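# Shelve floor cartons at the far end of the aisle

## Task

Take every carton lying on the aisle floor and set it on a shelf belonging to the final shelving section at the far end of the aisle (either side is fine). Each carton must rest directly on a shelf board, not stacked on another carton, must sit level, and must not overhang the shelf edge. The robot must not fall over or be left leaning, or the task fails.

## Robot and tools

ROBOT. TidyBot++: a four-caster mobile base (0.54 m long, 0.50 m wide, 0.38 m tall) carrying one seven-joint arm with a two-finger gripper. There is a single arm, so every arm argument refers to it. The shoulder sits 0.12 m ahead of the base centre at 0.68 m height. Segments: upper arm 0.42 m, forearm 0.31 m, hand 0.31 m (wrist to the reported hand point). Cameras: base_camera (fixed on the base) and wrist_camera (fisheye, looks along the hand). The arm starts folded, hand pointing down, reaching up to 0.08 m past the base front.

FRAMES. Base frame: origin on the floor below the base centre, x forward, y left, z up, metres. Odometry frame: where the base frame was at scene start. hand_pose is in the base frame and marks the midpoint of the closed finger pads; its own z axis runs out along the fingers and the fingers open along its y axis.

TOOL move. Optional keys:
- base: object of relative offsets from the base's current pose, measured along the base axes at the moment the command begins. translate_m (metres, forward +, -2 to 2), strafe_m (metres, left +, -2 to 2), rotate_rad (radians, counter-clockwise/left +, -6.3 to 6.3). Combining translate_m and strafe_m gives one straight-line drive.
- joints: absolute angle targets keyed by name: joint_1_rad to joint_7_rad (radians) and gripper_pos (0 fully open to 1 fully closed; pad gap about 85 x (1 - gripper_pos) mm). Ranges: joint_2_rad ±2.249, joint_4_rad ±2.579, joint_6_rad ±2.099; joints 1, 3, 5, 7 are unlimited but take the shorter way, so send steps below half a turn. Sign hints: joint_1_rad positive turns the arm clockwise from above (opposite to heading); joint_2_rad 0 is upper arm vertical, positive leans forward; joint_4_rad negative bends the forearm forward when joint_3_rad is 3.14; joint_6_rad negative bends the hand forward; joint_7_rad at 1.57 with hand down makes the fingers open sideways (left/right).
- target: one list of seven numbers [x, y, z, qw, qx, qy, qz], an absolute hand pose in the base frame (metres plus unit quaternion), same format as hand_pose. With target, joints may contain only gripper_pos.
- speeds: per-action caps: translate_m/strafe_m 0.05 to 0.5 m/s (give only one when combining), rotate_rad 0.1 to 1.57 rad/s, gripper_pos 0.234 to 0.993 per s.
- min_time_s: 0.1 to 8 s, minimum duration for each arm motion.
- cameras: list from base_camera, wrist_camera, all; [] for none.
- blocking: true (default) returns when all motion rests; false returns within about half a second while motion continues.
A move with no action just reports state and images.

OTHER TOOLS. wait(seconds 0 to 10, cameras) lets time pass, returning early once motions settle. stop(cameras) brakes all running motions. zoom_image(camera, region [x0,y0,x1,y1] pixels, at most 504 each way) enlarges part of the latest image. read_manual gives only licence texts. finished_scene(scene) closes the current scene; call nothing after it in that reply.

RESULT LINES. base_status, joint_status, hand_status: "moving", "done", "off_target" (resting away from target, maybe still pushing), "contact_stop" or "time_out" (uncommanded stops; later calls in that reply are skipped), "not_followed" (target withheld, e.g. self-collision, with a "cause:" line, or "pose unreachable"). base_odometry gives x, y, heading in the odometry frame from wheel counts, so slip looks like travel. base_tilt is degrees of lean forward/right. motor_effort is percent of maximum per motor, bracket holds the peak. hand_target is where the hand would be with joints at target. Other lines: ARM HIT, torque_fault, MOTOR HOT, OVER-TEMPERATURE FAULT, on_its_own, earlier move.

PRACTICE. After a target move, correct by adding (wanted position minus hand_pose) to the previous target. To hold still while carrying, resend hand_target, not hand_pose. The arm sags under load and does not avoid obstacles. Targets low and close in front of the base, pointing forward, tend to miss or hit the base. Hand pointing down can rise only to about 0.94 m, near the base. The gripper touches earlier than its reading suggests; a stalled close reads off_target and squeezes hard, so close slowly on cartons.

AVOID. Tipping: never drive or turn while the arm is snagged above roughly 0.6 m, don't reach far out from the folded pose over nearby furniture, don't swing a stretched arm sideways; back away or retract to recover from a lean. Don't drive the arm into shelves (torque faults freeze the arm 10 s). Don't drop cartons, release them while moving, slam them, squeeze too hard, or grip hard while they still rest on something. Keep loaded, stretched postures short to avoid motor overheating. Objects may occasionally be nudged by outside pushes.

Each tool is called after "Request:" as name(argument=value, ...) on one line, values as JSON.

## Session

Request:
move()

Scene clock: 0.00 s.
Motor temperatures (°C): [35 33 33 34 38 37 36]
base_odometry: x=+0.000 y=+0.000 heading=+0.000
base_tilt: forward=+0.8 right=-0.3
base_status: not commanded
joint_positions: joint_1_rad=+0.012 joint_2_rad=-0.392 joint_3_rad=+3.092 joint_4_rad=-2.540 joint_5_rad=+0.013 joint_6_rad=-0.845 joint_7_rad=+1.538 gripper_pos=+0.002
joint_status: not commanded
motor_effort: joint_1_rad=+1 joint_2_rad=+0 joint_3_rad=+0 joint_4_rad=+11 joint_5_rad=+0 joint_6_rad=+1 joint_7_rad=+0
hand_pose: x=+0.2673 y=+0.0015 z=+0.5911 quat_wxyz=(+0.012, +0.997, +0.005, +0.075) (m; base frame)
hand_target: x=+0.2666 y=+0.0014 z=+0.5907 quat_wxyz=(+0.012, +0.997, +0.005, +0.074) (m; base frame)
hand_status: not commanded
pictures: base_camera, wrist_camera

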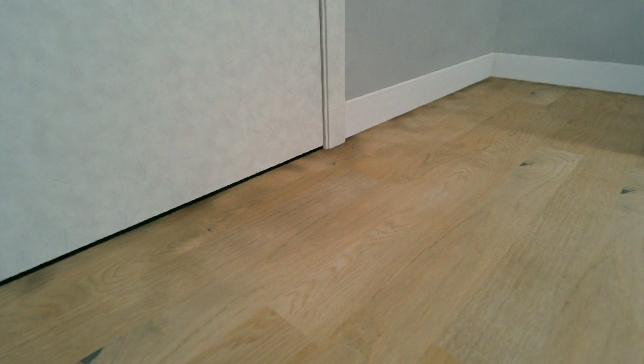

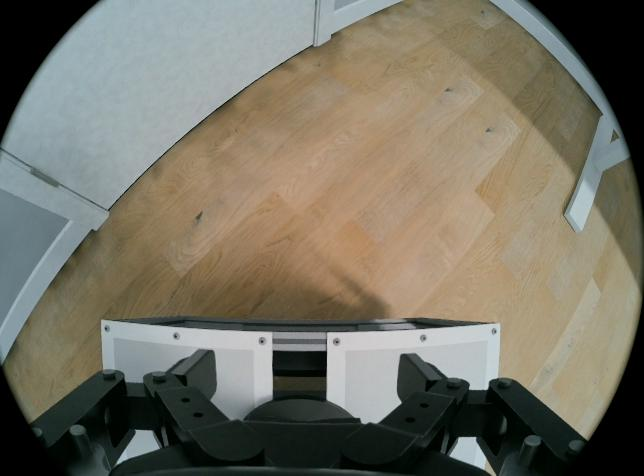

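Request:
move(base={"rotate_rad": -1.0}, cameras=["all"])

Request:
move(base={"rotate_rad": -1.0}, cameras=["all"])

Scene clock: 5.43 s.
move: done
base_odometry: x=+0.000 y=+0.000 heading=-0.999
base_tilt: forward=+0.8 right=-0.3
base_status: done
joint_positions: joint_1_rad=+0.012 joint_2_rad=-0.392 joint_3_rad=+3.092 joint_4_rad=-2.540 joint_5_rad=+0.013 joint_6_rad=-0.845 joint_7_rad=+1.538 gripper_pos=+0.002
joint_status: not commanded
motor_effort: joint_1_rad=+0(1) joint_2_rad=+0(1) joint_3_rad=+0(1) joint_4_rad=+13(14) joint_5_rad=+0(1) joint_6_rad=+3(3) joint_7_rad=+0(1)
hand_pose: x=+0.2673 y=+0.0015 z=+0.5911 quat_wxyz=(+0.012, +0.997, +0.005, +0.075)
hand_target: x=+0.2666 y=+0.0014 z=+0.5907 quat_wxyz=(+0.012, +0.997, +0.005, +0.074)
hand_status: not commanded
pictures: base_camera, wrist_camera

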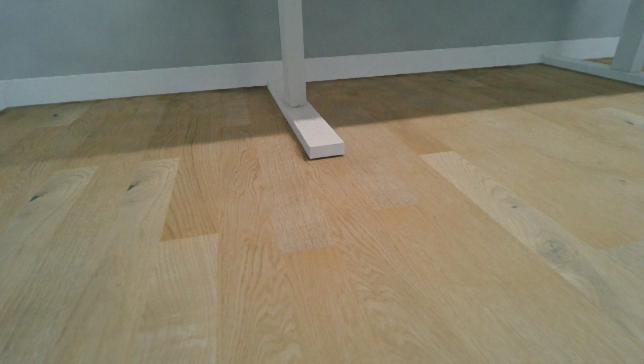

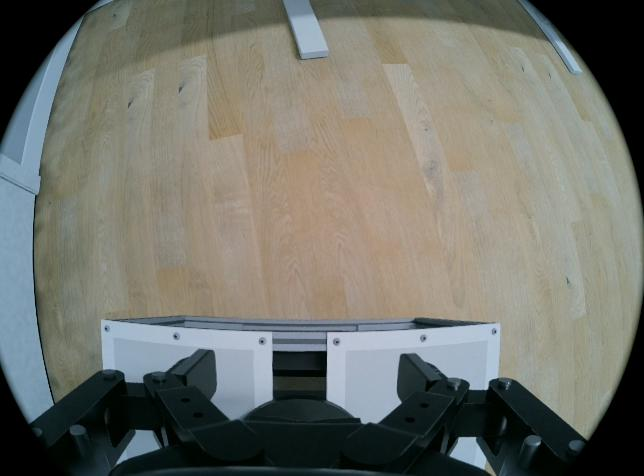

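Scene clock: 7.33 s.
move: done
base_odometry: x=+0.000 y=+0.000 heading=-1.998
base_tilt: forward=+0.8 right=-0.3
base_status: done
joint_positions: joint_1_rad=+0.012 joint_2_rad=-0.392 joint_3_rad=+3.092 joint_4_rad=-2.540 joint_5_rad=+0.013 joint_6_rad=-0.845 joint_7_rad=+1.538 gripper_pos=+0.002
joint_status: not commanded
motor_effort: joint_1_rad=+0(1) joint_2_rad=+0(1) joint_3_rad=+0(1) joint_4_rad=+13(13) joint_5_rad=+0(1) joint_6_rad=+3(3) joint_7_rad=+0(1)
hand_pose: x=+0.2673 y=+0.0015 z=+0.5911 quat_wxyz=(+0.012, +0.997, +0.005, +0.075)
hand_target: x=+0.2666 y=+0.0014 z=+0.5907 quat_wxyz=(+0.012, +0.997, +0.005, +0.074)
hand_status: not commanded
pictures: base_camera, wrist_camera

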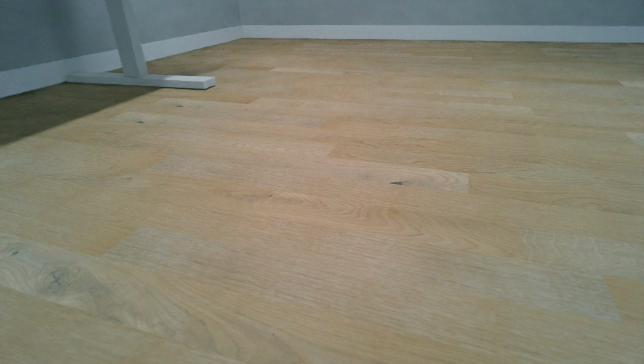

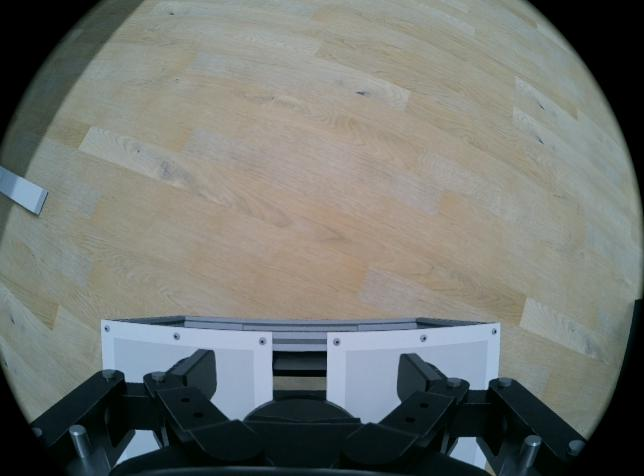

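Request:
move(base={"rotate_rad": -1.0}, cameras=["all"])

Request:
move(base={"rotate_rad": -1.0}, cameras=["all"])

Request:
move(base={"rotate_rad": -1.0}, cameras=["all"])

Scene clock: 11.90 s.
move: done
base_odometry: x=+0.000 y=+0.000 heading=-2.997
base_tilt: forward=+0.8 right=-0.3
base_status: done
joint_positions: joint_1_rad=+0.012 joint_2_rad=-0.392 joint_3_rad=+3.092 joint_4_rad=-2.540 joint_5_rad=+0.013 joint_6_rad=-0.845 joint_7_rad=+1.538 gripper_pos=+0.002
joint_status: not commanded
motor_effort: joint_1_rad=+0(2) joint_2_rad=+0(1) joint_3_rad=+0(1) joint_4_rad=+13(14) joint_5_rad=+0(1) joint_6_rad=+3(4) joint_7_rad=-1(1)
hand_pose: x=+0.2673 y=+0.0015 z=+0.5911 quat_wxyz=(+0.012, +0.997, +0.005, +0.075)
hand_target: x=+0.2666 y=+0.0014 z=+0.5907 quat_wxyz=(+0.012, +0.997, +0.005, +0.074)
hand_status: not commanded
pictures: base_camera, wrist_camera

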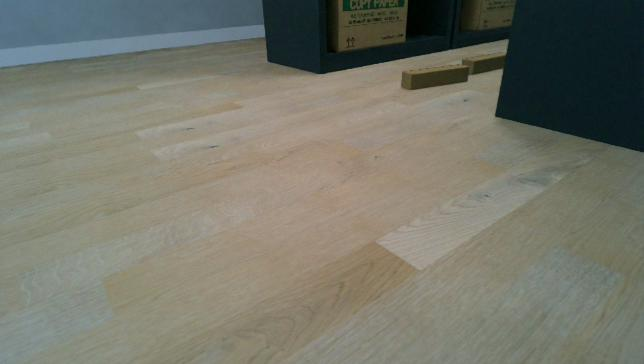

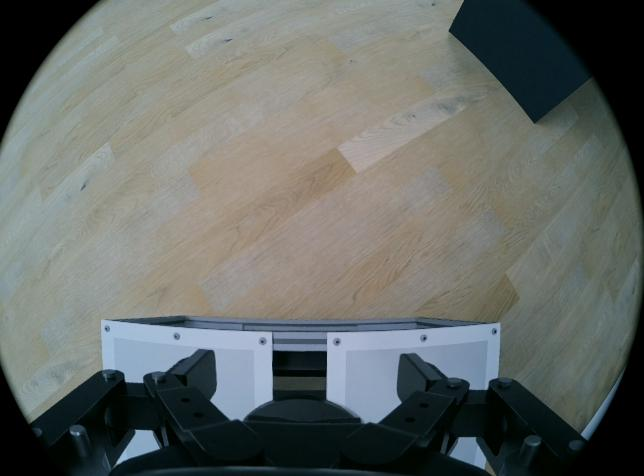

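Scene clock: 13.80 s.
move: done
base_odometry: x=+0.000 y=+0.000 heading=+2.287
base_tilt: forward=+0.8 right=-0.3
base_status: done
joint_positions: joint_1_rad=+0.012 joint_2_rad=-0.392 joint_3_rad=+3.092 joint_4_rad=-2.540 joint_5_rad=+0.013 joint_6_rad=-0.845 joint_7_rad=+1.538 gripper_pos=+0.002
joint_status: not commanded
motor_effort: joint_1_rad=-1(2) joint_2_rad=+0(1) joint_3_rad=+0(1) joint_4_rad=+13(14) joint_5_rad=+0(1) joint_6_rad=+2(3) joint_7_rad=+0(1)
hand_pose: x=+0.2673 y=+0.0015 z=+0.5911 quat_wxyz=(+0.012, +0.997, +0.005, +0.075)
hand_target: x=+0.2666 y=+0.0014 z=+0.5907 quat_wxyz=(+0.012, +0.997, +0.005, +0.074)
hand_status: not commanded
pictures: base_camera, wrist_camera

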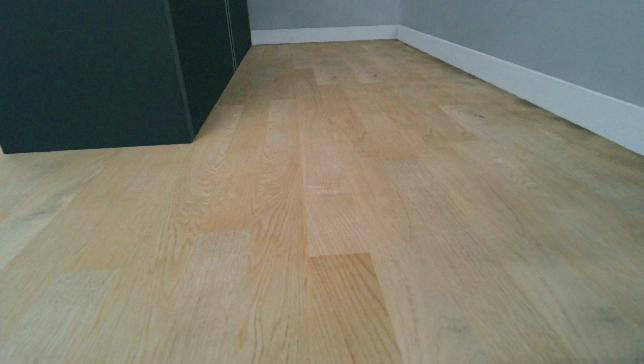

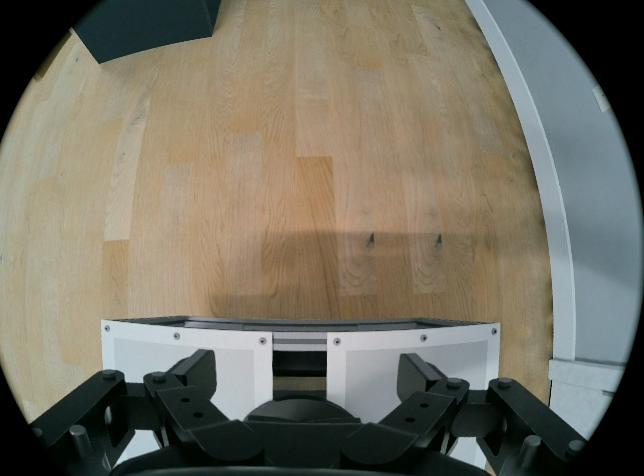

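Scene clock: 15.70 s.
move: done
base_odometry: x=+0.000 y=+0.000 heading=+1.287
base_tilt: forward=+0.8 right=-0.3
base_status: done
joint_positions: joint_1_rad=+0.012 joint_2_rad=-0.392 joint_3_rad=+3.092 joint_4_rad=-2.540 joint_5_rad=+0.013 joint_6_rad=-0.845 joint_7_rad=+1.538 gripper_pos=+0.002
joint_status: not commanded
motor_effort: joint_1_rad=+0(2) joint_2_rad=+0(1) joint_3_rad=+0(1) joint_4_rad=+12(14) joint_5_rad=+0(1) joint_6_rad=+3(3) joint_7_rad=-1(1)
hand_pose: x=+0.2673 y=+0.0015 z=+0.5911 quat_wxyz=(+0.012, +0.997, +0.005, +0.075)
hand_target: x=+0.2666 y=+0.0014 z=+0.5907 quat_wxyz=(+0.012, +0.997, +0.005, +0.074)
hand_status: not commanded
pictures: base_camera, wrist_camera

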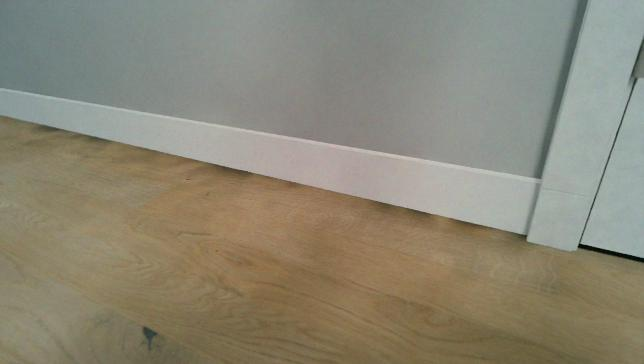

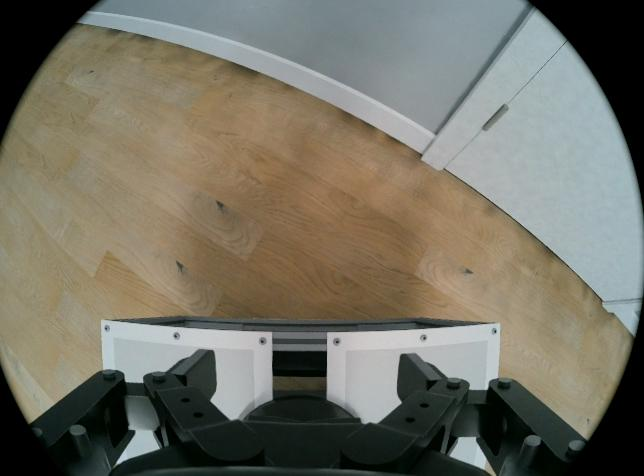

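Request:
move(base={"rotate_rad": 1.4}, joints={"joint_6_rad": 0.3}, cameras=["all"])

Scene clock: 38.47 s.
move: done
base_odometry: x=+0.000 y=+0.000 heading=+2.687
base_tilt: forward=+0.8 right=-0.3
base_status: done
joint_positions: joint_1_rad=+0.012 joint_2_rad=-0.392 joint_3_rad=+3.092 joint_4_rad=-2.540 joint_5_rad=+0.013 joint_6_rad=+0.251 joint_7_rad=+1.538 gripper_pos=+0.002
joint_status: all done
motor_effort: joint_1_rad=+1(1) joint_2_rad=-4(4) joint_3_rad=+0(1) joint_4_rad=+16(17) joint_5_rad=+0(1) joint_6_rad=+10(10) joint_7_rad=+0(1)
hand_pose: x=+0.5157 y=+0.0178 z=+0.7991 quat_wxyz=(-0.009, +0.812, +0.012, +0.583)
hand_target: x=+0.5199 y=+0.0185 z=+0.8129 quat_wxyz=(-0.010, +0.798, +0.012, +0.602)
hand_status: not commanded
pictures: base_camera, wrist_camera

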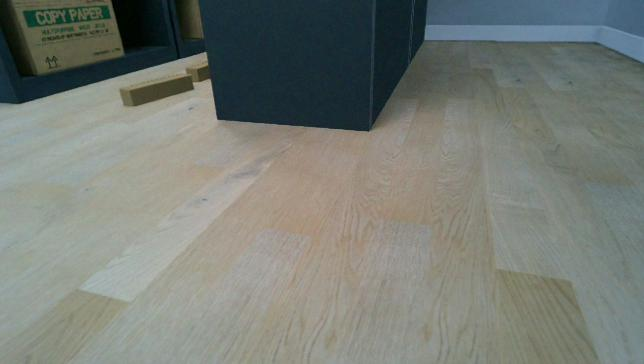

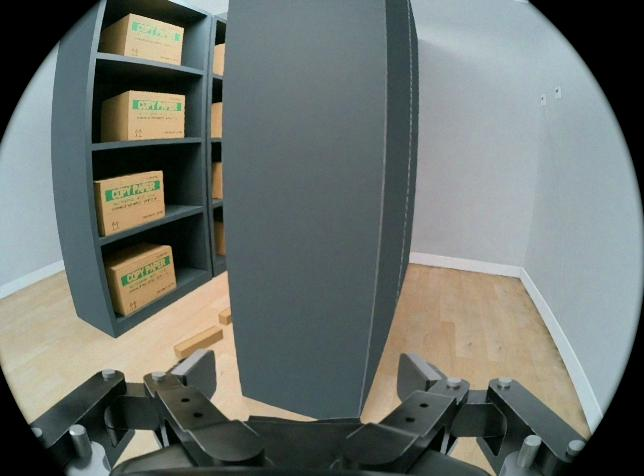

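Request:
move(base={"translate_m": 0.43, "strafe_m": 0.8}, cameras=["all"])

Request:
move(base={"rotate_rad": -0.33}, cameras=["all"])

Scene clock: 60.30 s.
move: done
base_odometry: x=-0.738 y=-0.530 heading=+2.687
base_tilt: forward=+0.8 right=-0.3
base_status: done
joint_positions: joint_1_rad=+0.012 joint_2_rad=-0.392 joint_3_rad=+3.092 joint_4_rad=-2.540 joint_5_rad=+0.013 joint_6_rad=+0.252 joint_7_rad=+1.538 gripper_pos=+0.002
joint_status: not commanded
motor_effort: joint_1_rad=+0(2) joint_2_rad=-4(5) joint_3_rad=+0(1) joint_4_rad=+16(17) joint_5_rad=+0(1) joint_6_rad=+9(10) joint_7_rad=+0(1)
hand_pose: x=+0.5158 y=+0.0178 z=+0.7993 quat_wxyz=(-0.009, +0.812, +0.012, +0.583)
hand_target: x=+0.5199 y=+0.0185 z=+0.8129 quat_wxyz=(-0.010, +0.798, +0.012, +0.602)
hand_status: not commanded
pictures: base_camera, wrist_camera

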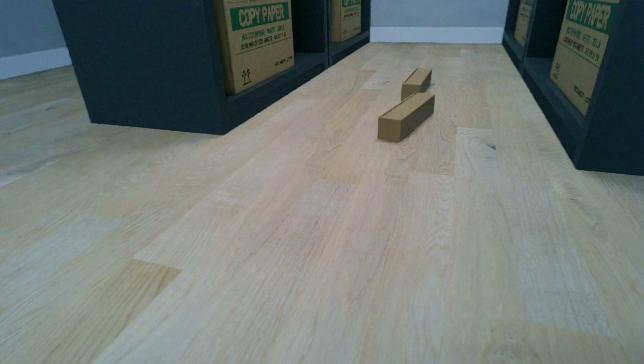

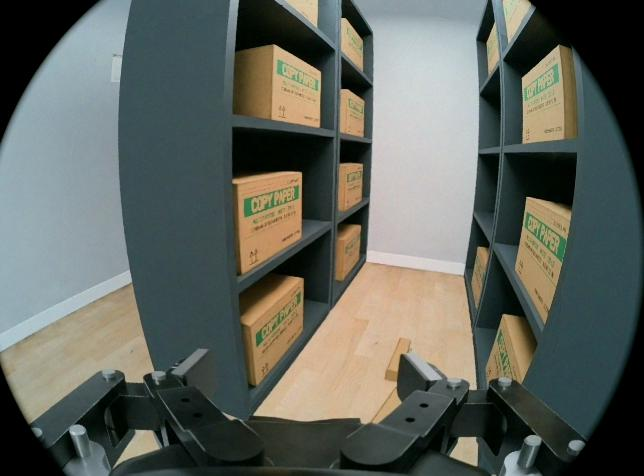

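Scene clock: 61.50 s.
move: done
base_odometry: x=-0.738 y=-0.530 heading=+2.357
base_tilt: forward=+0.8 right=-0.3
base_status: done
joint_positions: joint_1_rad=+0.012 joint_2_rad=-0.392 joint_3_rad=+3.093 joint_4_rad=-2.540 joint_5_rad=+0.013 joint_6_rad=+0.252 joint_7_rad=+1.538 gripper_pos=+0.002
joint_status: not commanded
motor_effort: joint_1_rad=+0(2) joint_2_rad=-4(4) joint_3_rad=+0(1) joint_4_rad=+16(17) joint_5_rad=+0(1) joint_6_rad=+9(10) joint_7_rad=-1(1)
hand_pose: x=+0.5158 y=+0.0177 z=+0.7993 quat_wxyz=(-0.009, +0.812, +0.012, +0.583)
hand_target: x=+0.5199 y=+0.0185 z=+0.8129 quat_wxyz=(-0.010, +0.798, +0.012, +0.602)
hand_status: not commanded
pictures: base_camera, wrist_camera

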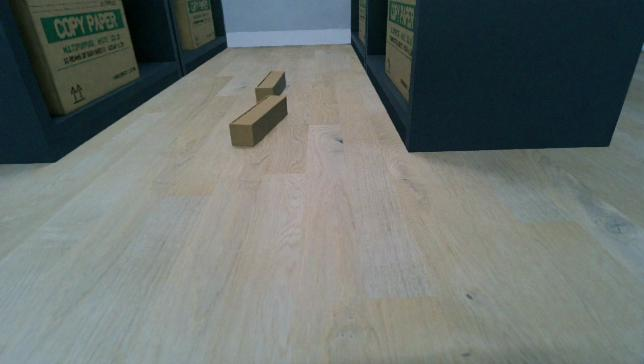

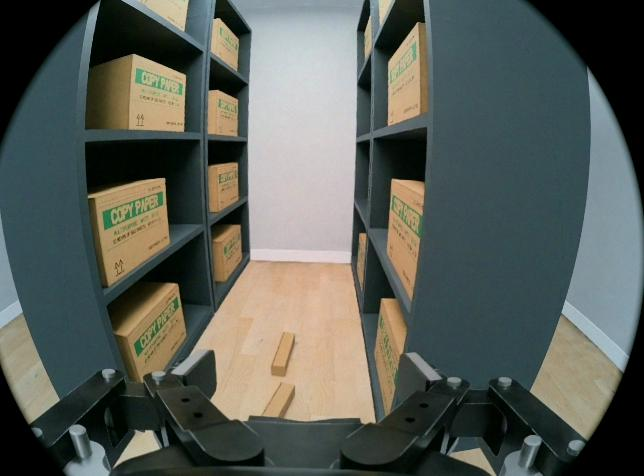

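Request:
zoom_image(camera="base_camera", region=[180, 40, 400, 180])

Request:
zoom_image(camera="wrist_camera", region=[180, 0, 440, 300])

Scaled by 2.291.

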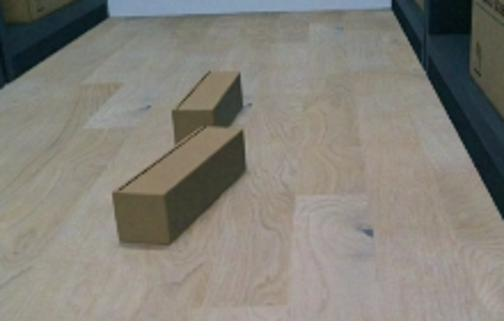

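Scaled by 1.680.

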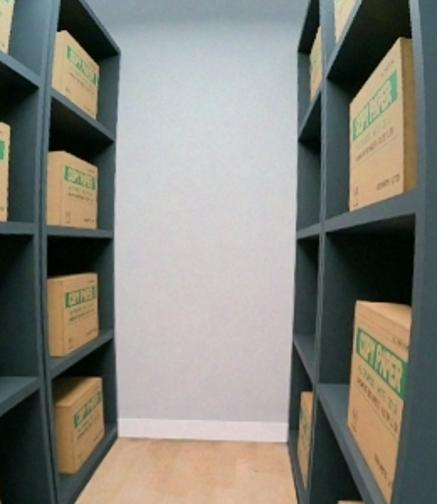

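Request:
move(base={"translate_m": 0.42, "strafe_m": 0.27}, joints={"joint_1_rad": 0.2, "joint_2_rad": 1.36, "joint_3_rad": 3.14, "joint_4_rad": -2.14, "joint_5_rad": 0.0, "joint_6_rad": 0.97, "joint_7_rad": 1.57}, min_time_s=3, cameras=["all"])

Scene clock: 174.90 s.
move: done
base_odometry: x=-1.226 y=-0.424 heading=+2.357
base_tilt: forward=+0.8 right=-0.3
base_status: done
joint_positions: joint_1_rad=+0.187 joint_2_rad=+1.343 joint_3_rad=+3.122 joint_4_rad=-2.164 joint_5_rad=+0.013 joint_6_rad=+0.921 joint_7_rad=+1.538 gripper_pos=+0.002
joint_status: all done
motor_effort: joint_1_rad=-1(2) joint_2_rad=-28(31) joint_3_rad=-1(2) joint_4_rad=-2(18) joint_5_rad=+0(1) joint_6_rad=+6(10) joint_7_rad=-1(2)
hand_pose: x=+0.5755 y=-0.0708 z=+0.2192 quat_wxyz=(+0.008, +0.956, -0.100, +0.275)
hand_target: x=+0.5898 y=-0.0932 z=+0.2206 quat_wxyz=(+0.029, +0.949, -0.096, +0.300)
hand_status: not commanded
pictures: base_camera, wrist_camera

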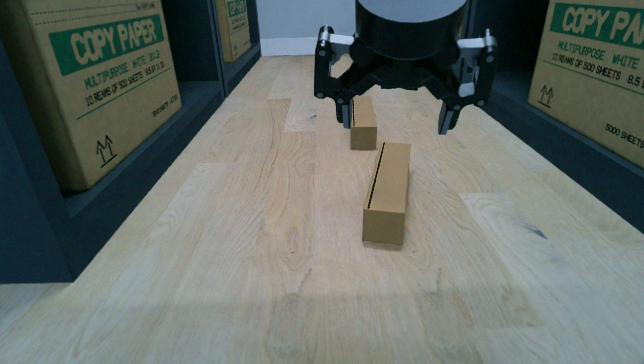

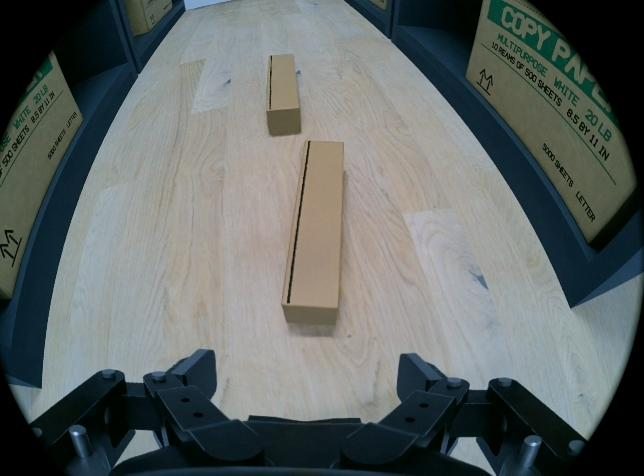

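Request:
move(base={"translate_m": 0.12, "strafe_m": 0.048}, joints={"joint_1_rad": 0.31, "joint_2_rad": 1.506, "joint_3_rad": 3.16, "joint_4_rad": -1.913, "joint_5_rad": -0.013, "joint_6_rad": 0.945, "joint_7_rad": 1.6}, min_time_s=2, cameras=["all"])

Scene clock: 202.17 s.
move: done
base_odometry: x=-1.345 y=-0.373 heading=+2.357
base_tilt: forward=+0.9 right=-0.3
base_status: done
joint_positions: joint_1_rad=+0.299 joint_2_rad=+1.484 joint_3_rad=+3.144 joint_4_rad=-1.934 joint_5_rad=+0.013 joint_6_rad=+0.922 joint_7_rad=+1.557 gripper_pos=+0.002
joint_status: all done
motor_effort: joint_1_rad=+0(2) joint_2_rad=-31(31) joint_3_rad=-1(2) joint_4_rad=+0(3) joint_5_rad=+0(1) joint_6_rad=+7(8) joint_7_rad=-1(2)
hand_pose: x=+0.6175 y=-0.1502 z=+0.1671 quat_wxyz=(+0.042, +0.938, -0.142, +0.314)
hand_target: x=+0.6167 y=-0.1721 z=+0.1622 quat_wxyz=(+0.068, +0.935, -0.135, +0.321)
hand_status: not commanded
pictures: base_camera, wrist_camera

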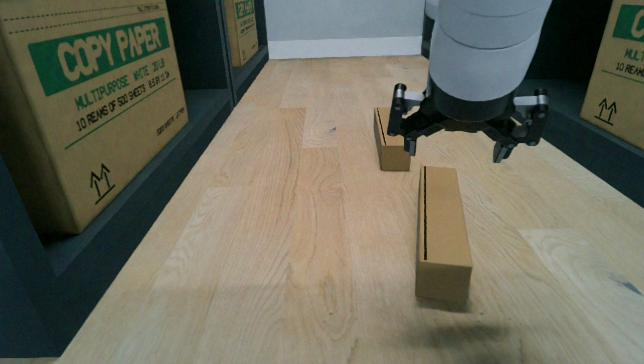

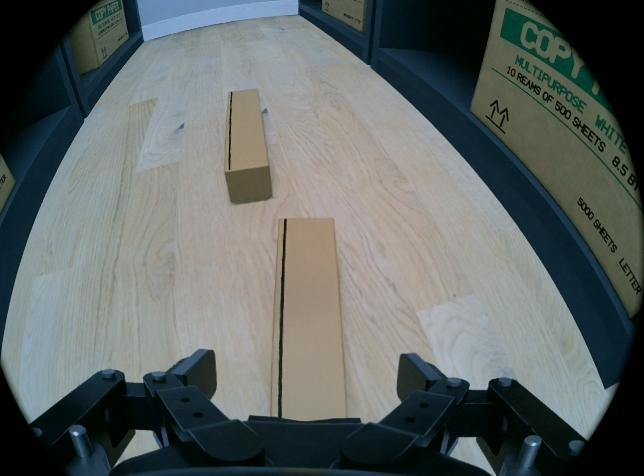

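Request:
move(base={"strafe_m": 0.007}, joints={"joint_2_rad": 1.72, "joint_4_rad": -1.70, "joint_6_rad": 0.948}, min_time_s=1.5, cameras=["all"])

Scene clock: 219.87 s.
move: done
base_odometry: x=-1.350 y=-0.378 heading=+2.357
base_tilt: forward=+0.8 right=-0.3
base_status: done
joint_positions: joint_1_rad=+0.304 joint_2_rad=+1.703 joint_3_rad=+3.146 joint_4_rad=-1.720 joint_5_rad=+0.013 joint_6_rad=+0.922 joint_7_rad=+1.557 gripper_pos=+0.002
joint_status: all done
motor_effort: joint_1_rad=+0(3) joint_2_rad=-30(32) joint_3_rad=-1(2) joint_4_rad=+0(2) joint_5_rad=+0(1) joint_6_rad=+6(8) joint_7_rad=+0(1)
hand_pose: x=+0.6118 y=-0.1519 z=+0.0748 quat_wxyz=(+0.044, +0.938, -0.144, +0.312)
hand_target: x=+0.6134 y=-0.1706 z=+0.0728 quat_wxyz=(+0.067, +0.935, -0.133, +0.322)
hand_status: not commanded
pictures: base_camera, wrist_camera

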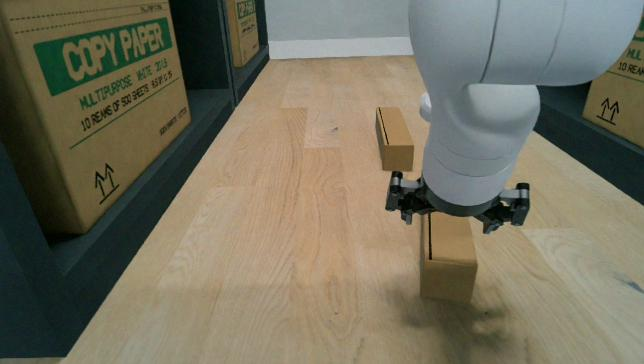

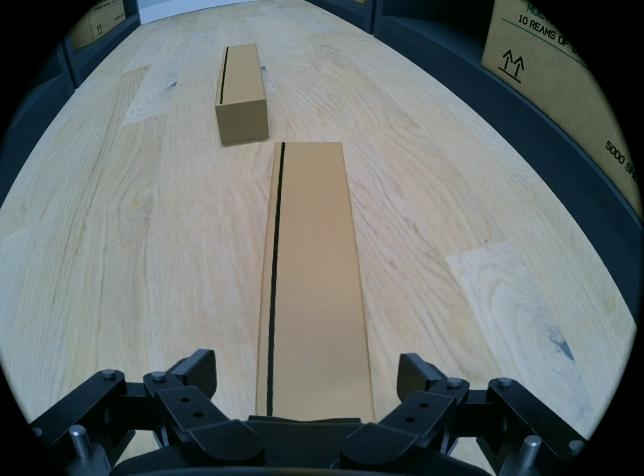

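Request:
move(joints={"joint_2_rad": 1.822, "joint_4_rad": -1.604, "joint_6_rad": 0.948}, min_time_s=1.5, cameras=["all"])

Scene clock: 224.07 s.
move: done
base_odometry: x=-1.350 y=-0.378 heading=+2.357
base_tilt: forward=+0.8 right=-0.3
base_status: not commanded
joint_positions: joint_1_rad=+0.304 joint_2_rad=+1.801 joint_3_rad=+3.146 joint_4_rad=-1.626 joint_5_rad=+0.013 joint_6_rad=+0.922 joint_7_rad=+1.557 gripper_pos=+0.002
joint_status: all done
motor_effort: joint_1_rad=+0(1) joint_2_rad=-30(32) joint_3_rad=-1(1) joint_4_rad=-1(1) joint_5_rad=+0(1) joint_6_rad=+6(8) joint_7_rad=-1(1)
hand_pose: x=+0.6025 y=-0.1489 z=+0.0336 quat_wxyz=(+0.043, +0.939, -0.144, +0.310)
hand_target: x=+0.6023 y=-0.1666 z=+0.0302 quat_wxyz=(+0.066, +0.936, -0.133, +0.319)
hand_status: not commanded
pictures: base_camera, wrist_camera

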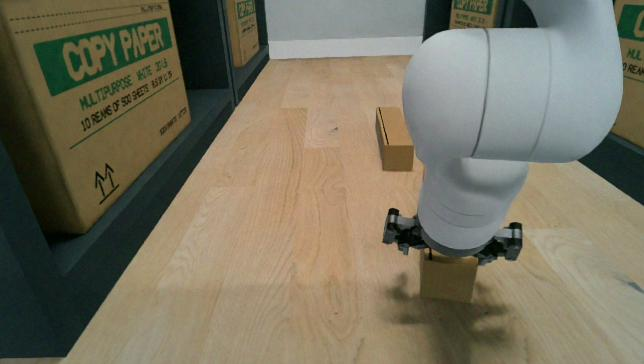

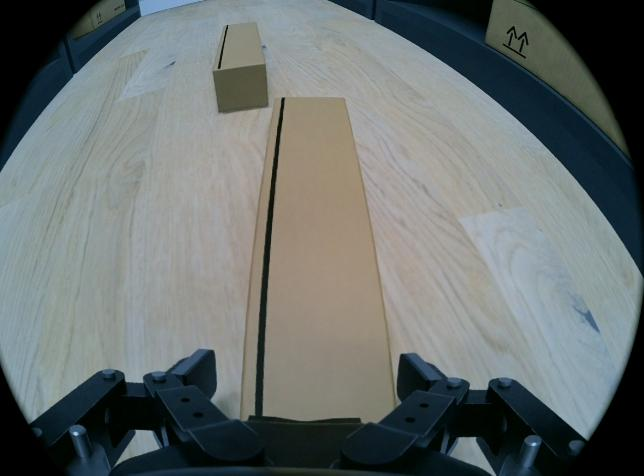

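Request:
move(joints={"gripper_pos": 0.33}, speeds={"gripper_pos": 0.234}, cameras=["wrist_camera"])

Request:
move(joints={"gripper_pos": 0.35}, speeds={"gripper_pos": 0.234})

Request:
move(joints={"gripper_pos": 0.365}, speeds={"gripper_pos": 0.234}, cameras=["wrist_camera"])

Scene clock: 232.20 s.
move: done
base_odometry: x=-1.350 y=-0.378 heading=+2.357
base_tilt: forward=+0.8 right=-0.3
base_status: not commanded
joint_positions: joint_1_rad=+0.304 joint_2_rad=+1.801 joint_3_rad=+3.146 joint_4_rad=-1.626 joint_5_rad=+0.013 joint_6_rad=+0.922 joint_7_rad=+1.557 gripper_pos=+0.330
joint_status: all done
motor_effort: joint_1_rad=-1(1) joint_2_rad=-29(30) joint_3_rad=-1(1) joint_4_rad=+0(1) joint_5_rad=+0(1) joint_6_rad=+6(7) joint_7_rad=-1(1)
hand_pose: x=+0.6026 y=-0.1489 z=+0.0336 quat_wxyz=(+0.043, +0.939, -0.144, +0.310)
hand_target: x=+0.6023 y=-0.1666 z=+0.0302 quat_wxyz=(+0.066, +0.936, -0.133, +0.319)
hand_status: not commanded

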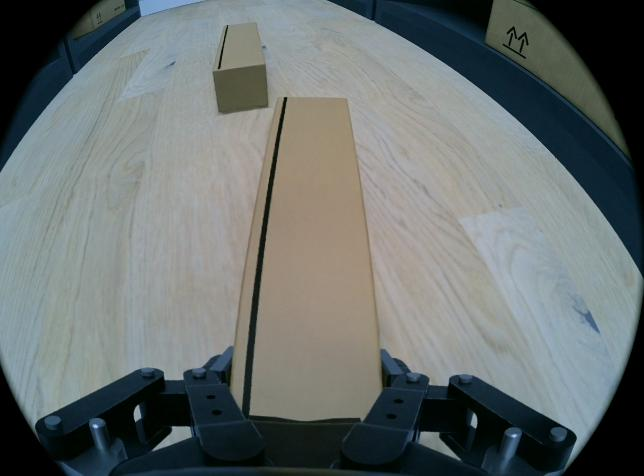

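Scene clock: 233.30 s.
move: done
base_odometry: x=-1.350 y=-0.378 heading=+2.357
base_tilt: forward=+0.8 right=-0.3
base_status: not commanded
joint_positions: joint_1_rad=+0.304 joint_2_rad=+1.801 joint_3_rad=+3.146 joint_4_rad=-1.626 joint_5_rad=+0.013 joint_6_rad=+0.922 joint_7_rad=+1.557 gripper_pos=+0.349
joint_status: all done
motor_effort: joint_1_rad=+0(1) joint_2_rad=-26(28) joint_3_rad=-1(1) joint_4_rad=+0(1) joint_5_rad=+0(1) joint_6_rad=+4(6) joint_7_rad=-1(1)
hand_pose: x=+0.6027 y=-0.1489 z=+0.0337 quat_wxyz=(+0.043, +0.939, -0.144, +0.310)
hand_target: x=+0.6023 y=-0.1666 z=+0.0302 quat_wxyz=(+0.066, +0.936, -0.133, +0.319)
hand_status: not commanded
pictures: none

Scene clock: 234.23 s.
move: done
base_odometry: x=-1.350 y=-0.378 heading=+2.357
base_tilt: forward=+0.8 right=-0.3
base_status: not commanded
joint_positions: joint_1_rad=+0.304 joint_2_rad=+1.801 joint_3_rad=+3.146 joint_4_rad=-1.626 joint_5_rad=+0.013 joint_6_rad=+0.923 joint_7_rad=+1.557 gripper_pos=+0.360
joint_status: all done
motor_effort: joint_1_rad=+0(1) joint_2_rad=-26(26) joint_3_rad=-1(1) joint_4_rad=+0(1) joint_5_rad=+0(0) joint_6_rad=+4(4) joint_7_rad=+0(1)
hand_pose: x=+0.6029 y=-0.1490 z=+0.0338 quat_wxyz=(+0.043, +0.939, -0.144, +0.310)
hand_target: x=+0.6023 y=-0.1666 z=+0.0302 quat_wxyz=(+0.066, +0.936, -0.133, +0.319)
hand_status: not commanded

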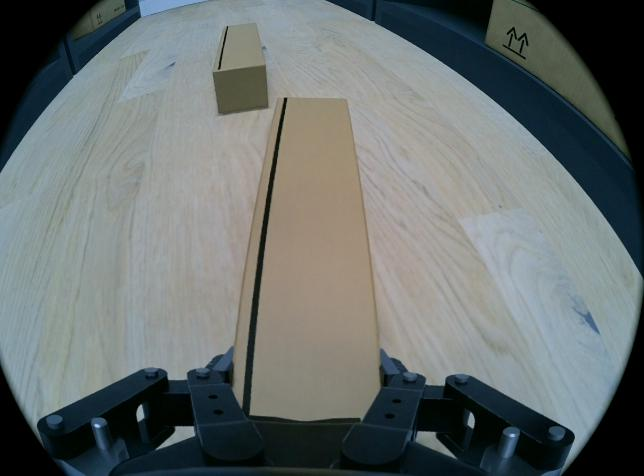

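Request:
move(joints={"gripper_pos": 0.37}, speeds={"gripper_pos": 0.234})

Request:
move(joints={"joint_2_rad": 1.72, "joint_4_rad": -1.70}, min_time_s=1.5, cameras=["all"])

Scene clock: 238.90 s.
move: done
base_odometry: x=-1.350 y=-0.378 heading=+2.357
base_tilt: forward=+0.8 right=-0.3
base_status: not commanded
joint_positions: joint_1_rad=+0.304 joint_2_rad=+1.801 joint_3_rad=+3.146 joint_4_rad=-1.626 joint_5_rad=+0.013 joint_6_rad=+0.923 joint_7_rad=+1.557 gripper_pos=+0.369
joint_status: all done
motor_effort: joint_1_rad=+0(1) joint_2_rad=-25(26) joint_3_rad=-1(1) joint_4_rad=+0(1) joint_5_rad=+0(1) joint_6_rad=+3(4) joint_7_rad=-1(1)
hand_pose: x=+0.6030 y=-0.1490 z=+0.0340 quat_wxyz=(+0.043, +0.939, -0.143, +0.311)
hand_target: x=+0.6023 y=-0.1666 z=+0.0302 quat_wxyz=(+0.066, +0.936, -0.133, +0.319)
hand_status: not commanded
pictures: none

Scene clock: 240.70 s.
move: done
base_odometry: x=-1.350 y=-0.378 heading=+2.357
base_tilt: forward=+0.8 right=-0.3
base_status: not commanded
joint_positions: joint_1_rad=+0.304 joint_2_rad=+1.747 joint_3_rad=+3.146 joint_4_rad=-1.677 joint_5_rad=+0.013 joint_6_rad=+0.923 joint_7_rad=+1.557 gripper_pos=+0.369
joint_status: all done
motor_effort: joint_1_rad=-1(1) joint_2_rad=-30(32) joint_3_rad=-1(1) joint_4_rad=+0(2) joint_5_rad=+0(1) joint_6_rad=+7(7) joint_7_rad=-1(2)
hand_pose: x=+0.6089 y=-0.1510 z=+0.0566 quat_wxyz=(+0.044, +0.938, -0.144, +0.312)
hand_target: x=+0.6134 y=-0.1705 z=+0.0728 quat_wxyz=(+0.067, +0.935, -0.133, +0.322)
hand_status: not commanded
pictures: base_camera, wrist_camera

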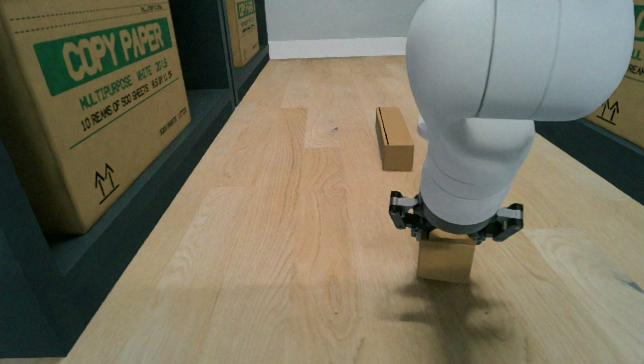

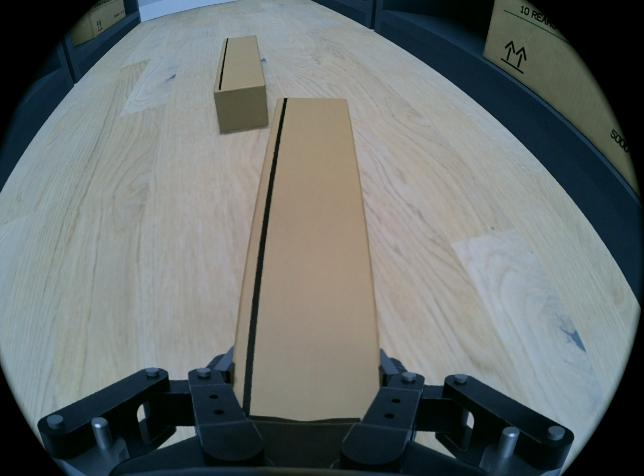

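Request:
move(joints={"joint_1_rad": 0.0, "joint_2_rad": 1.62, "joint_4_rad": -1.80, "joint_6_rad": 0.948}, base={"strafe_m": 0.1}, speeds={"strafe_m": 0.15}, min_time_s=2, cameras=["all"])

Scene clock: 281.47 s.
move: done
base_odometry: x=-1.421 y=-0.449 heading=+2.357
base_tilt: forward=+0.8 right=-0.3
base_status: done
joint_positions: joint_1_rad=+0.006 joint_2_rad=+1.650 joint_3_rad=+3.155 joint_4_rad=-1.777 joint_5_rad=+0.013 joint_6_rad=+0.923 joint_7_rad=+1.557 gripper_pos=+0.369
joint_status: all done
motor_effort: joint_1_rad=-1(5) joint_2_rad=-31(32) joint_3_rad=-1(3) joint_4_rad=-1(2) joint_5_rad=+0(1) joint_6_rad=+7(8) joint_7_rad=+0(1)
hand_pose: x=+0.6351 y=-0.0056 z=+0.0967 quat_wxyz=(+0.001, +0.950, -0.001, +0.313)
hand_target: x=+0.6460 y=-0.0119 z=+0.1147 quat_wxyz=(+0.017, +0.944, +0.012, +0.328)
hand_status: not commanded
pictures: base_camera, wrist_camera

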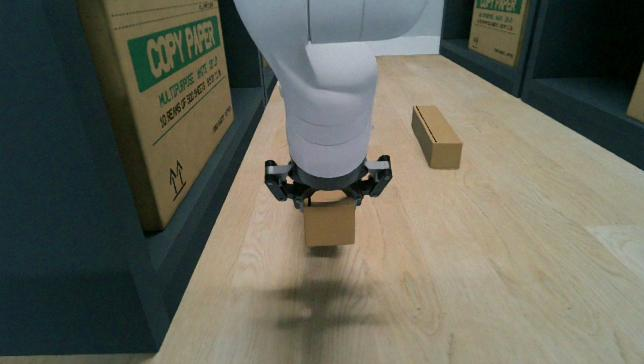

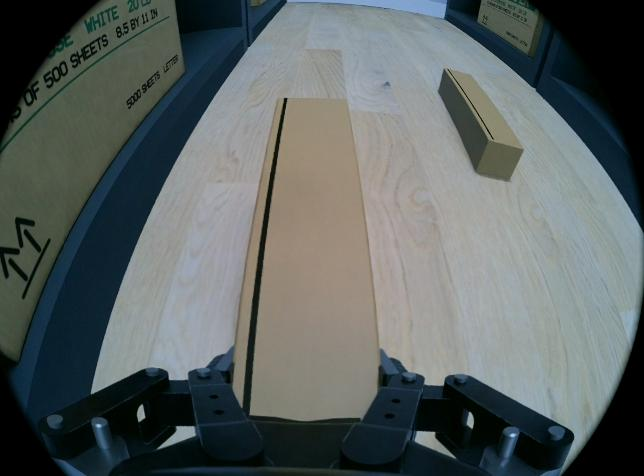

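Request:
move(base={"strafe_m": 0.075}, speeds={"strafe_m": 0.15})

Request:
move(joints={"joint_2_rad": 1.80, "joint_4_rad": -1.624, "joint_6_rad": 0.948}, min_time_s=2, cameras=["all"])

Scene clock: 287.77 s.
move: done
base_odometry: x=-1.475 y=-0.502 heading=+2.357
base_tilt: forward=+0.8 right=-0.3
base_status: done
joint_positions: joint_1_rad=-0.002 joint_2_rad=+1.650 joint_3_rad=+3.157 joint_4_rad=-1.778 joint_5_rad=+0.013 joint_6_rad=+0.923 joint_7_rad=+1.557 gripper_pos=+0.369
joint_status: not commanded
motor_effort: joint_1_rad=+0(4) joint_2_rad=-31(31) joint_3_rad=-1(3) joint_4_rad=-1(1) joint_5_rad=+0(1) joint_6_rad=+7(8) joint_7_rad=+0(1)
hand_pose: x=+0.6351 y=-0.0031 z=+0.0968 quat_wxyz=(+0.001, +0.950, +0.003, +0.313)
hand_target: x=+0.6460 y=-0.0119 z=+0.1147 quat_wxyz=(+0.017, +0.944, +0.012, +0.328)
hand_status: not commanded
pictures: none

Scene clock: 290.10 s.
move: done
base_odometry: x=-1.475 y=-0.502 heading=+2.357
base_tilt: forward=+0.8 right=-0.3
base_status: not commanded
joint_positions: joint_1_rad=-0.002 joint_2_rad=+1.782 joint_3_rad=+3.157 joint_4_rad=-1.646 joint_5_rad=+0.013 joint_6_rad=+0.923 joint_7_rad=+1.557 gripper_pos=+0.369
joint_status: all done
motor_effort: joint_1_rad=+0(1) joint_2_rad=-30(32) joint_3_rad=-1(1) joint_4_rad=-1(2) joint_5_rad=+0(1) joint_6_rad=+7(8) joint_7_rad=-1(1)
hand_pose: x=+0.6263 y=-0.0027 z=+0.0414 quat_wxyz=(+0.001, +0.950, +0.004, +0.313)
hand_target: x=+0.6333 y=-0.0113 z=+0.0394 quat_wxyz=(+0.016, +0.945, +0.013, +0.327)
hand_status: not commanded
pictures: base_camera, wrist_camera

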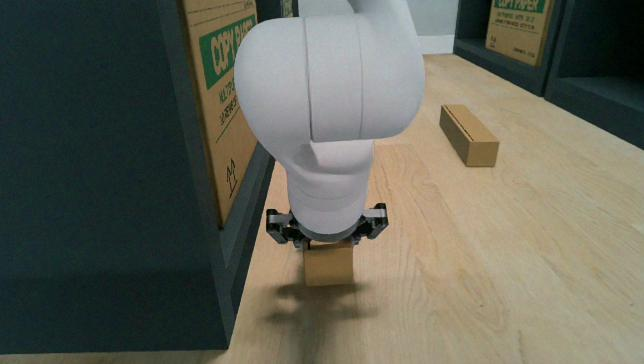

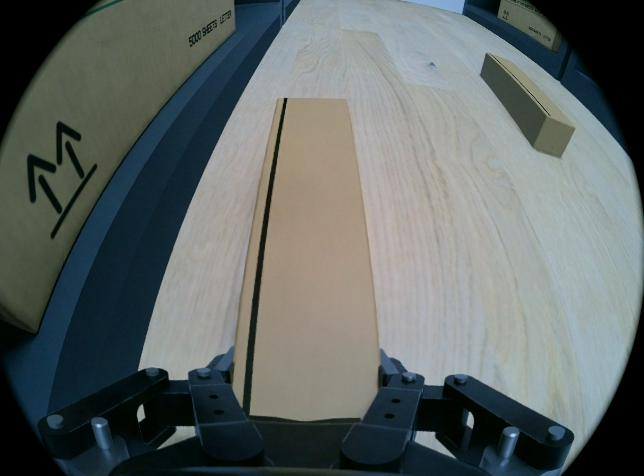

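Request:
move(joints={"joint_2_rad": 1.82, "joint_4_rad": -1.606, "joint_6_rad": 0.948}, min_time_s=1)

Request:
move(joints={"gripper_pos": 0.2}, speeds={"gripper_pos": 0.234}, cameras=["all"])

Scene clock: 294.30 s.
move: done
base_odometry: x=-1.475 y=-0.502 heading=+2.357
base_tilt: forward=+0.9 right=-0.3
base_status: not commanded
joint_positions: joint_1_rad=-0.002 joint_2_rad=+1.799 joint_3_rad=+3.157 joint_4_rad=-1.630 joint_5_rad=+0.013 joint_6_rad=+0.923 joint_7_rad=+1.557 gripper_pos=+0.369
joint_status: all done
motor_effort: joint_1_rad=+0(1) joint_2_rad=-30(32) joint_3_rad=-1(1) joint_4_rad=-1(1) joint_5_rad=-1(1) joint_6_rad=+6(8) joint_7_rad=+0(1)
hand_pose: x=+0.6246 y=-0.0027 z=+0.0345 quat_wxyz=(+0.001, +0.950, +0.004, +0.313)
hand_target: x=+0.6302 y=-0.0112 z=+0.0310 quat_wxyz=(+0.016, +0.945, +0.014, +0.326)
hand_status: not commanded
pictures: none

Scene clock: 295.60 s.
move: done
base_odometry: x=-1.475 y=-0.502 heading=+2.357
base_tilt: forward=+0.8 right=-0.3
base_status: not commanded
joint_positions: joint_1_rad=-0.002 joint_2_rad=+1.799 joint_3_rad=+3.157 joint_4_rad=-1.629 joint_5_rad=+0.013 joint_6_rad=+0.923 joint_7_rad=+1.557 gripper_pos=+0.201
joint_status: all done
motor_effort: joint_1_rad=-1(1) joint_2_rad=-30(30) joint_3_rad=-1(1) joint_4_rad=-1(1) joint_5_rad=+0(1) joint_6_rad=+6(7) joint_7_rad=+0(1)
hand_pose: x=+0.6249 y=-0.0026 z=+0.0346 quat_wxyz=(+0.001, +0.950, +0.004, +0.313)
hand_target: x=+0.6302 y=-0.0112 z=+0.0310 quat_wxyz=(+0.016, +0.945, +0.014, +0.326)
hand_status: not commanded
pictures: base_camera, wrist_camera

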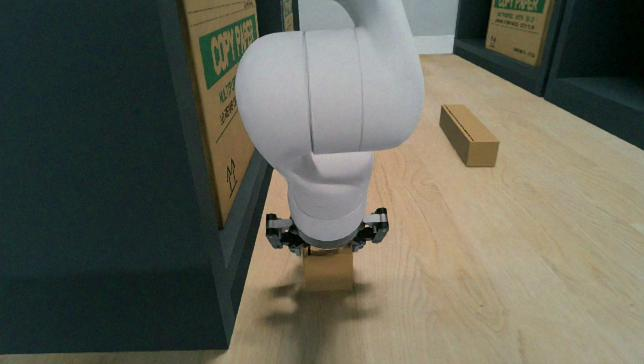

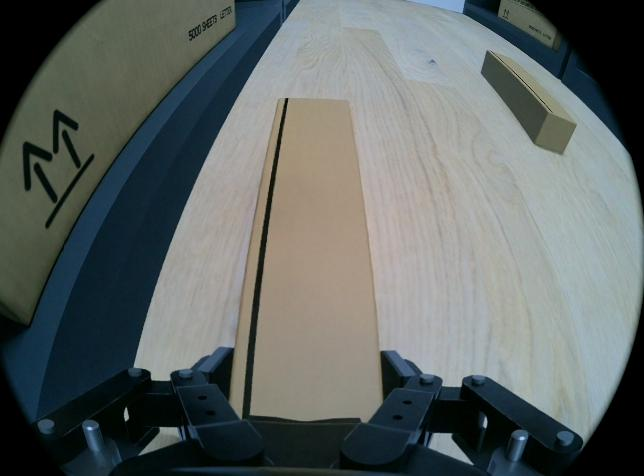

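Request:
move(joints={"gripper_pos": 0.02}, speeds={"gripper_pos": 0.5})

Request:
move(joints={"joint_2_rad": 1.45, "joint_4_rad": -1.95, "joint_6_rad": 0.945}, min_time_s=1.5)

Request:
move(base={"translate_m": 0.229, "strafe_m": -0.258}, joints={"joint_1_rad": 0.12, "joint_2_rad": 1.494, "joint_4_rad": -1.567, "joint_6_rad": 0.584}, min_time_s=2, cameras=["all"])

Scene clock: 328.50 s.
move: done
base_odometry: x=-1.475 y=-0.502 heading=+2.357
base_tilt: forward=+0.8 right=-0.3
base_status: not commanded
joint_positions: joint_1_rad=-0.002 joint_2_rad=+1.799 joint_3_rad=+3.157 joint_4_rad=-1.629 joint_5_rad=+0.013 joint_6_rad=+0.923 joint_7_rad=+1.557 gripper_pos=+0.022
joint_status: all done
motor_effort: joint_1_rad=+0(1) joint_2_rad=-29(30) joint_3_rad=-1(1) joint_4_rad=+0(1) joint_5_rad=-1(1) joint_6_rad=+7(7) joint_7_rad=+0(2)
hand_pose: x=+0.6249 y=-0.0026 z=+0.0346 quat_wxyz=(+0.001, +0.950, +0.004, +0.313)
hand_target: x=+0.6302 y=-0.0112 z=+0.0310 quat_wxyz=(+0.016, +0.945, +0.014, +0.326)
hand_status: not commanded
pictures: none

Scene clock: 330.33 s.
move: done
base_odometry: x=-1.475 y=-0.502 heading=+2.357
base_tilt: forward=+0.9 right=-0.3
base_status: not commanded
joint_positions: joint_1_rad=-0.002 joint_2_rad=+1.470 joint_3_rad=+3.157 joint_4_rad=-1.928 joint_5_rad=+0.013 joint_6_rad=+0.923 joint_7_rad=+1.557 gripper_pos=+0.022
joint_status: all done
motor_effort: joint_1_rad=+0(1) joint_2_rad=-31(33) joint_3_rad=-1(1) joint_4_rad=-1(2) joint_5_rad=+0(1) joint_6_rad=+7(8) joint_7_rad=+0(2)
hand_pose: x=+0.6505 y=-0.0033 z=+0.1753 quat_wxyz=(+0.001, +0.945, +0.002, +0.327)
hand_target: x=+0.6537 y=-0.0121 z=+0.1877 quat_wxyz=(+0.018, +0.942, +0.010, +0.336)
hand_status: not commanded
pictures: none

Scene clock: 332.93 s.
move: done
base_odometry: x=-1.455 y=-0.158 heading=+2.357
base_tilt: forward=+0.8 right=-0.3
base_status: done
joint_positions: joint_1_rad=+0.108 joint_2_rad=+1.471 joint_3_rad=+3.157 joint_4_rad=-1.590 joint_5_rad=+0.013 joint_6_rad=+0.632 joint_7_rad=+1.557 gripper_pos=+0.022
joint_status: all done
motor_effort: joint_1_rad=+0(3) joint_2_rad=-35(36) joint_3_rad=-1(2) joint_4_rad=+5(5) joint_5_rad=-1(1) joint_6_rad=+7(8) joint_7_rad=-1(1)
hand_pose: x=+0.7622 y=-0.0746 z=+0.1748 quat_wxyz=(+0.022, +0.936, -0.048, +0.348)
hand_target: x=+0.7498 y=-0.0876 z=+0.1556 quat_wxyz=(+0.035, +0.944, -0.047, +0.325)
hand_status: not commanded
pictures: base_camera, wrist_camera

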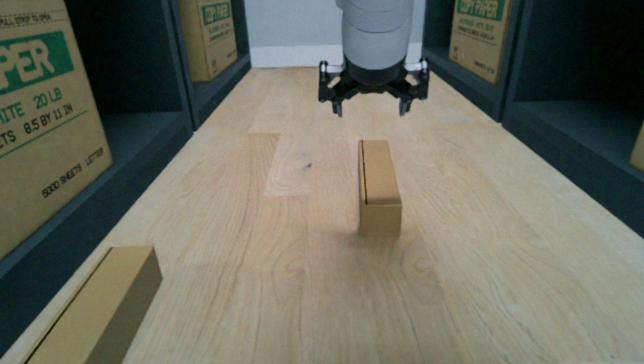

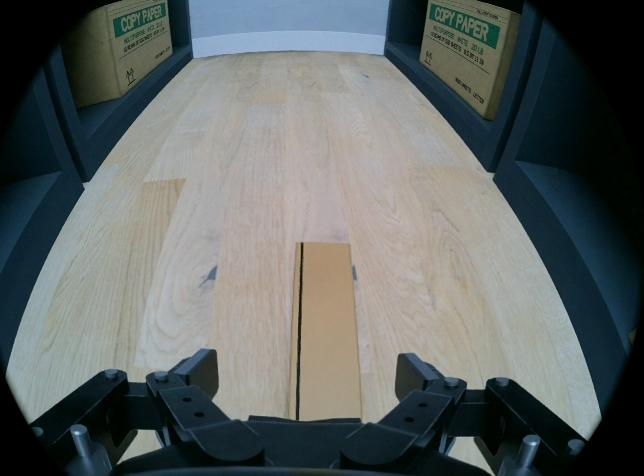

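Request:
move(base={"strafe_m": -0.01}, joints={"joint_2_rad": 1.698, "joint_4_rad": -1.4, "joint_6_rad": 0.584}, min_time_s=1.5, cameras=["wrist_camera"])

Scene clock: 345.50 s.
move: done
base_odometry: x=-1.448 y=-0.150 heading=+2.358
base_tilt: forward=+0.9 right=-0.3
base_status: done
joint_positions: joint_1_rad=+0.121 joint_2_rad=+1.679 joint_3_rad=+3.157 joint_4_rad=-1.423 joint_5_rad=+0.013 joint_6_rad=+0.629 joint_7_rad=+1.557 gripper_pos=+0.022
joint_status: all done
motor_effort: joint_1_rad=-1(4) joint_2_rad=-34(37) joint_3_rad=-1(2) joint_4_rad=+3(6) joint_5_rad=+0(1) joint_6_rad=+6(8) joint_7_rad=-1(2)
hand_pose: x=+0.7371 y=-0.0795 z=+0.0775 quat_wxyz=(+0.023, +0.943, -0.054, +0.327)
hand_target: x=+0.7271 y=-0.0842 z=+0.0623 quat_wxyz=(+0.033, +0.950, -0.046, +0.307)
hand_status: not commanded

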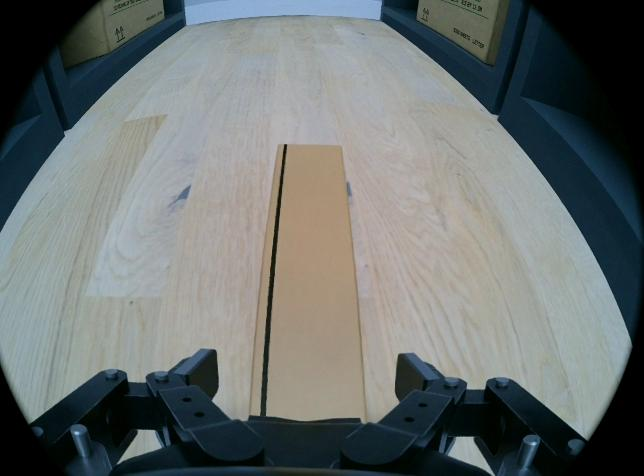

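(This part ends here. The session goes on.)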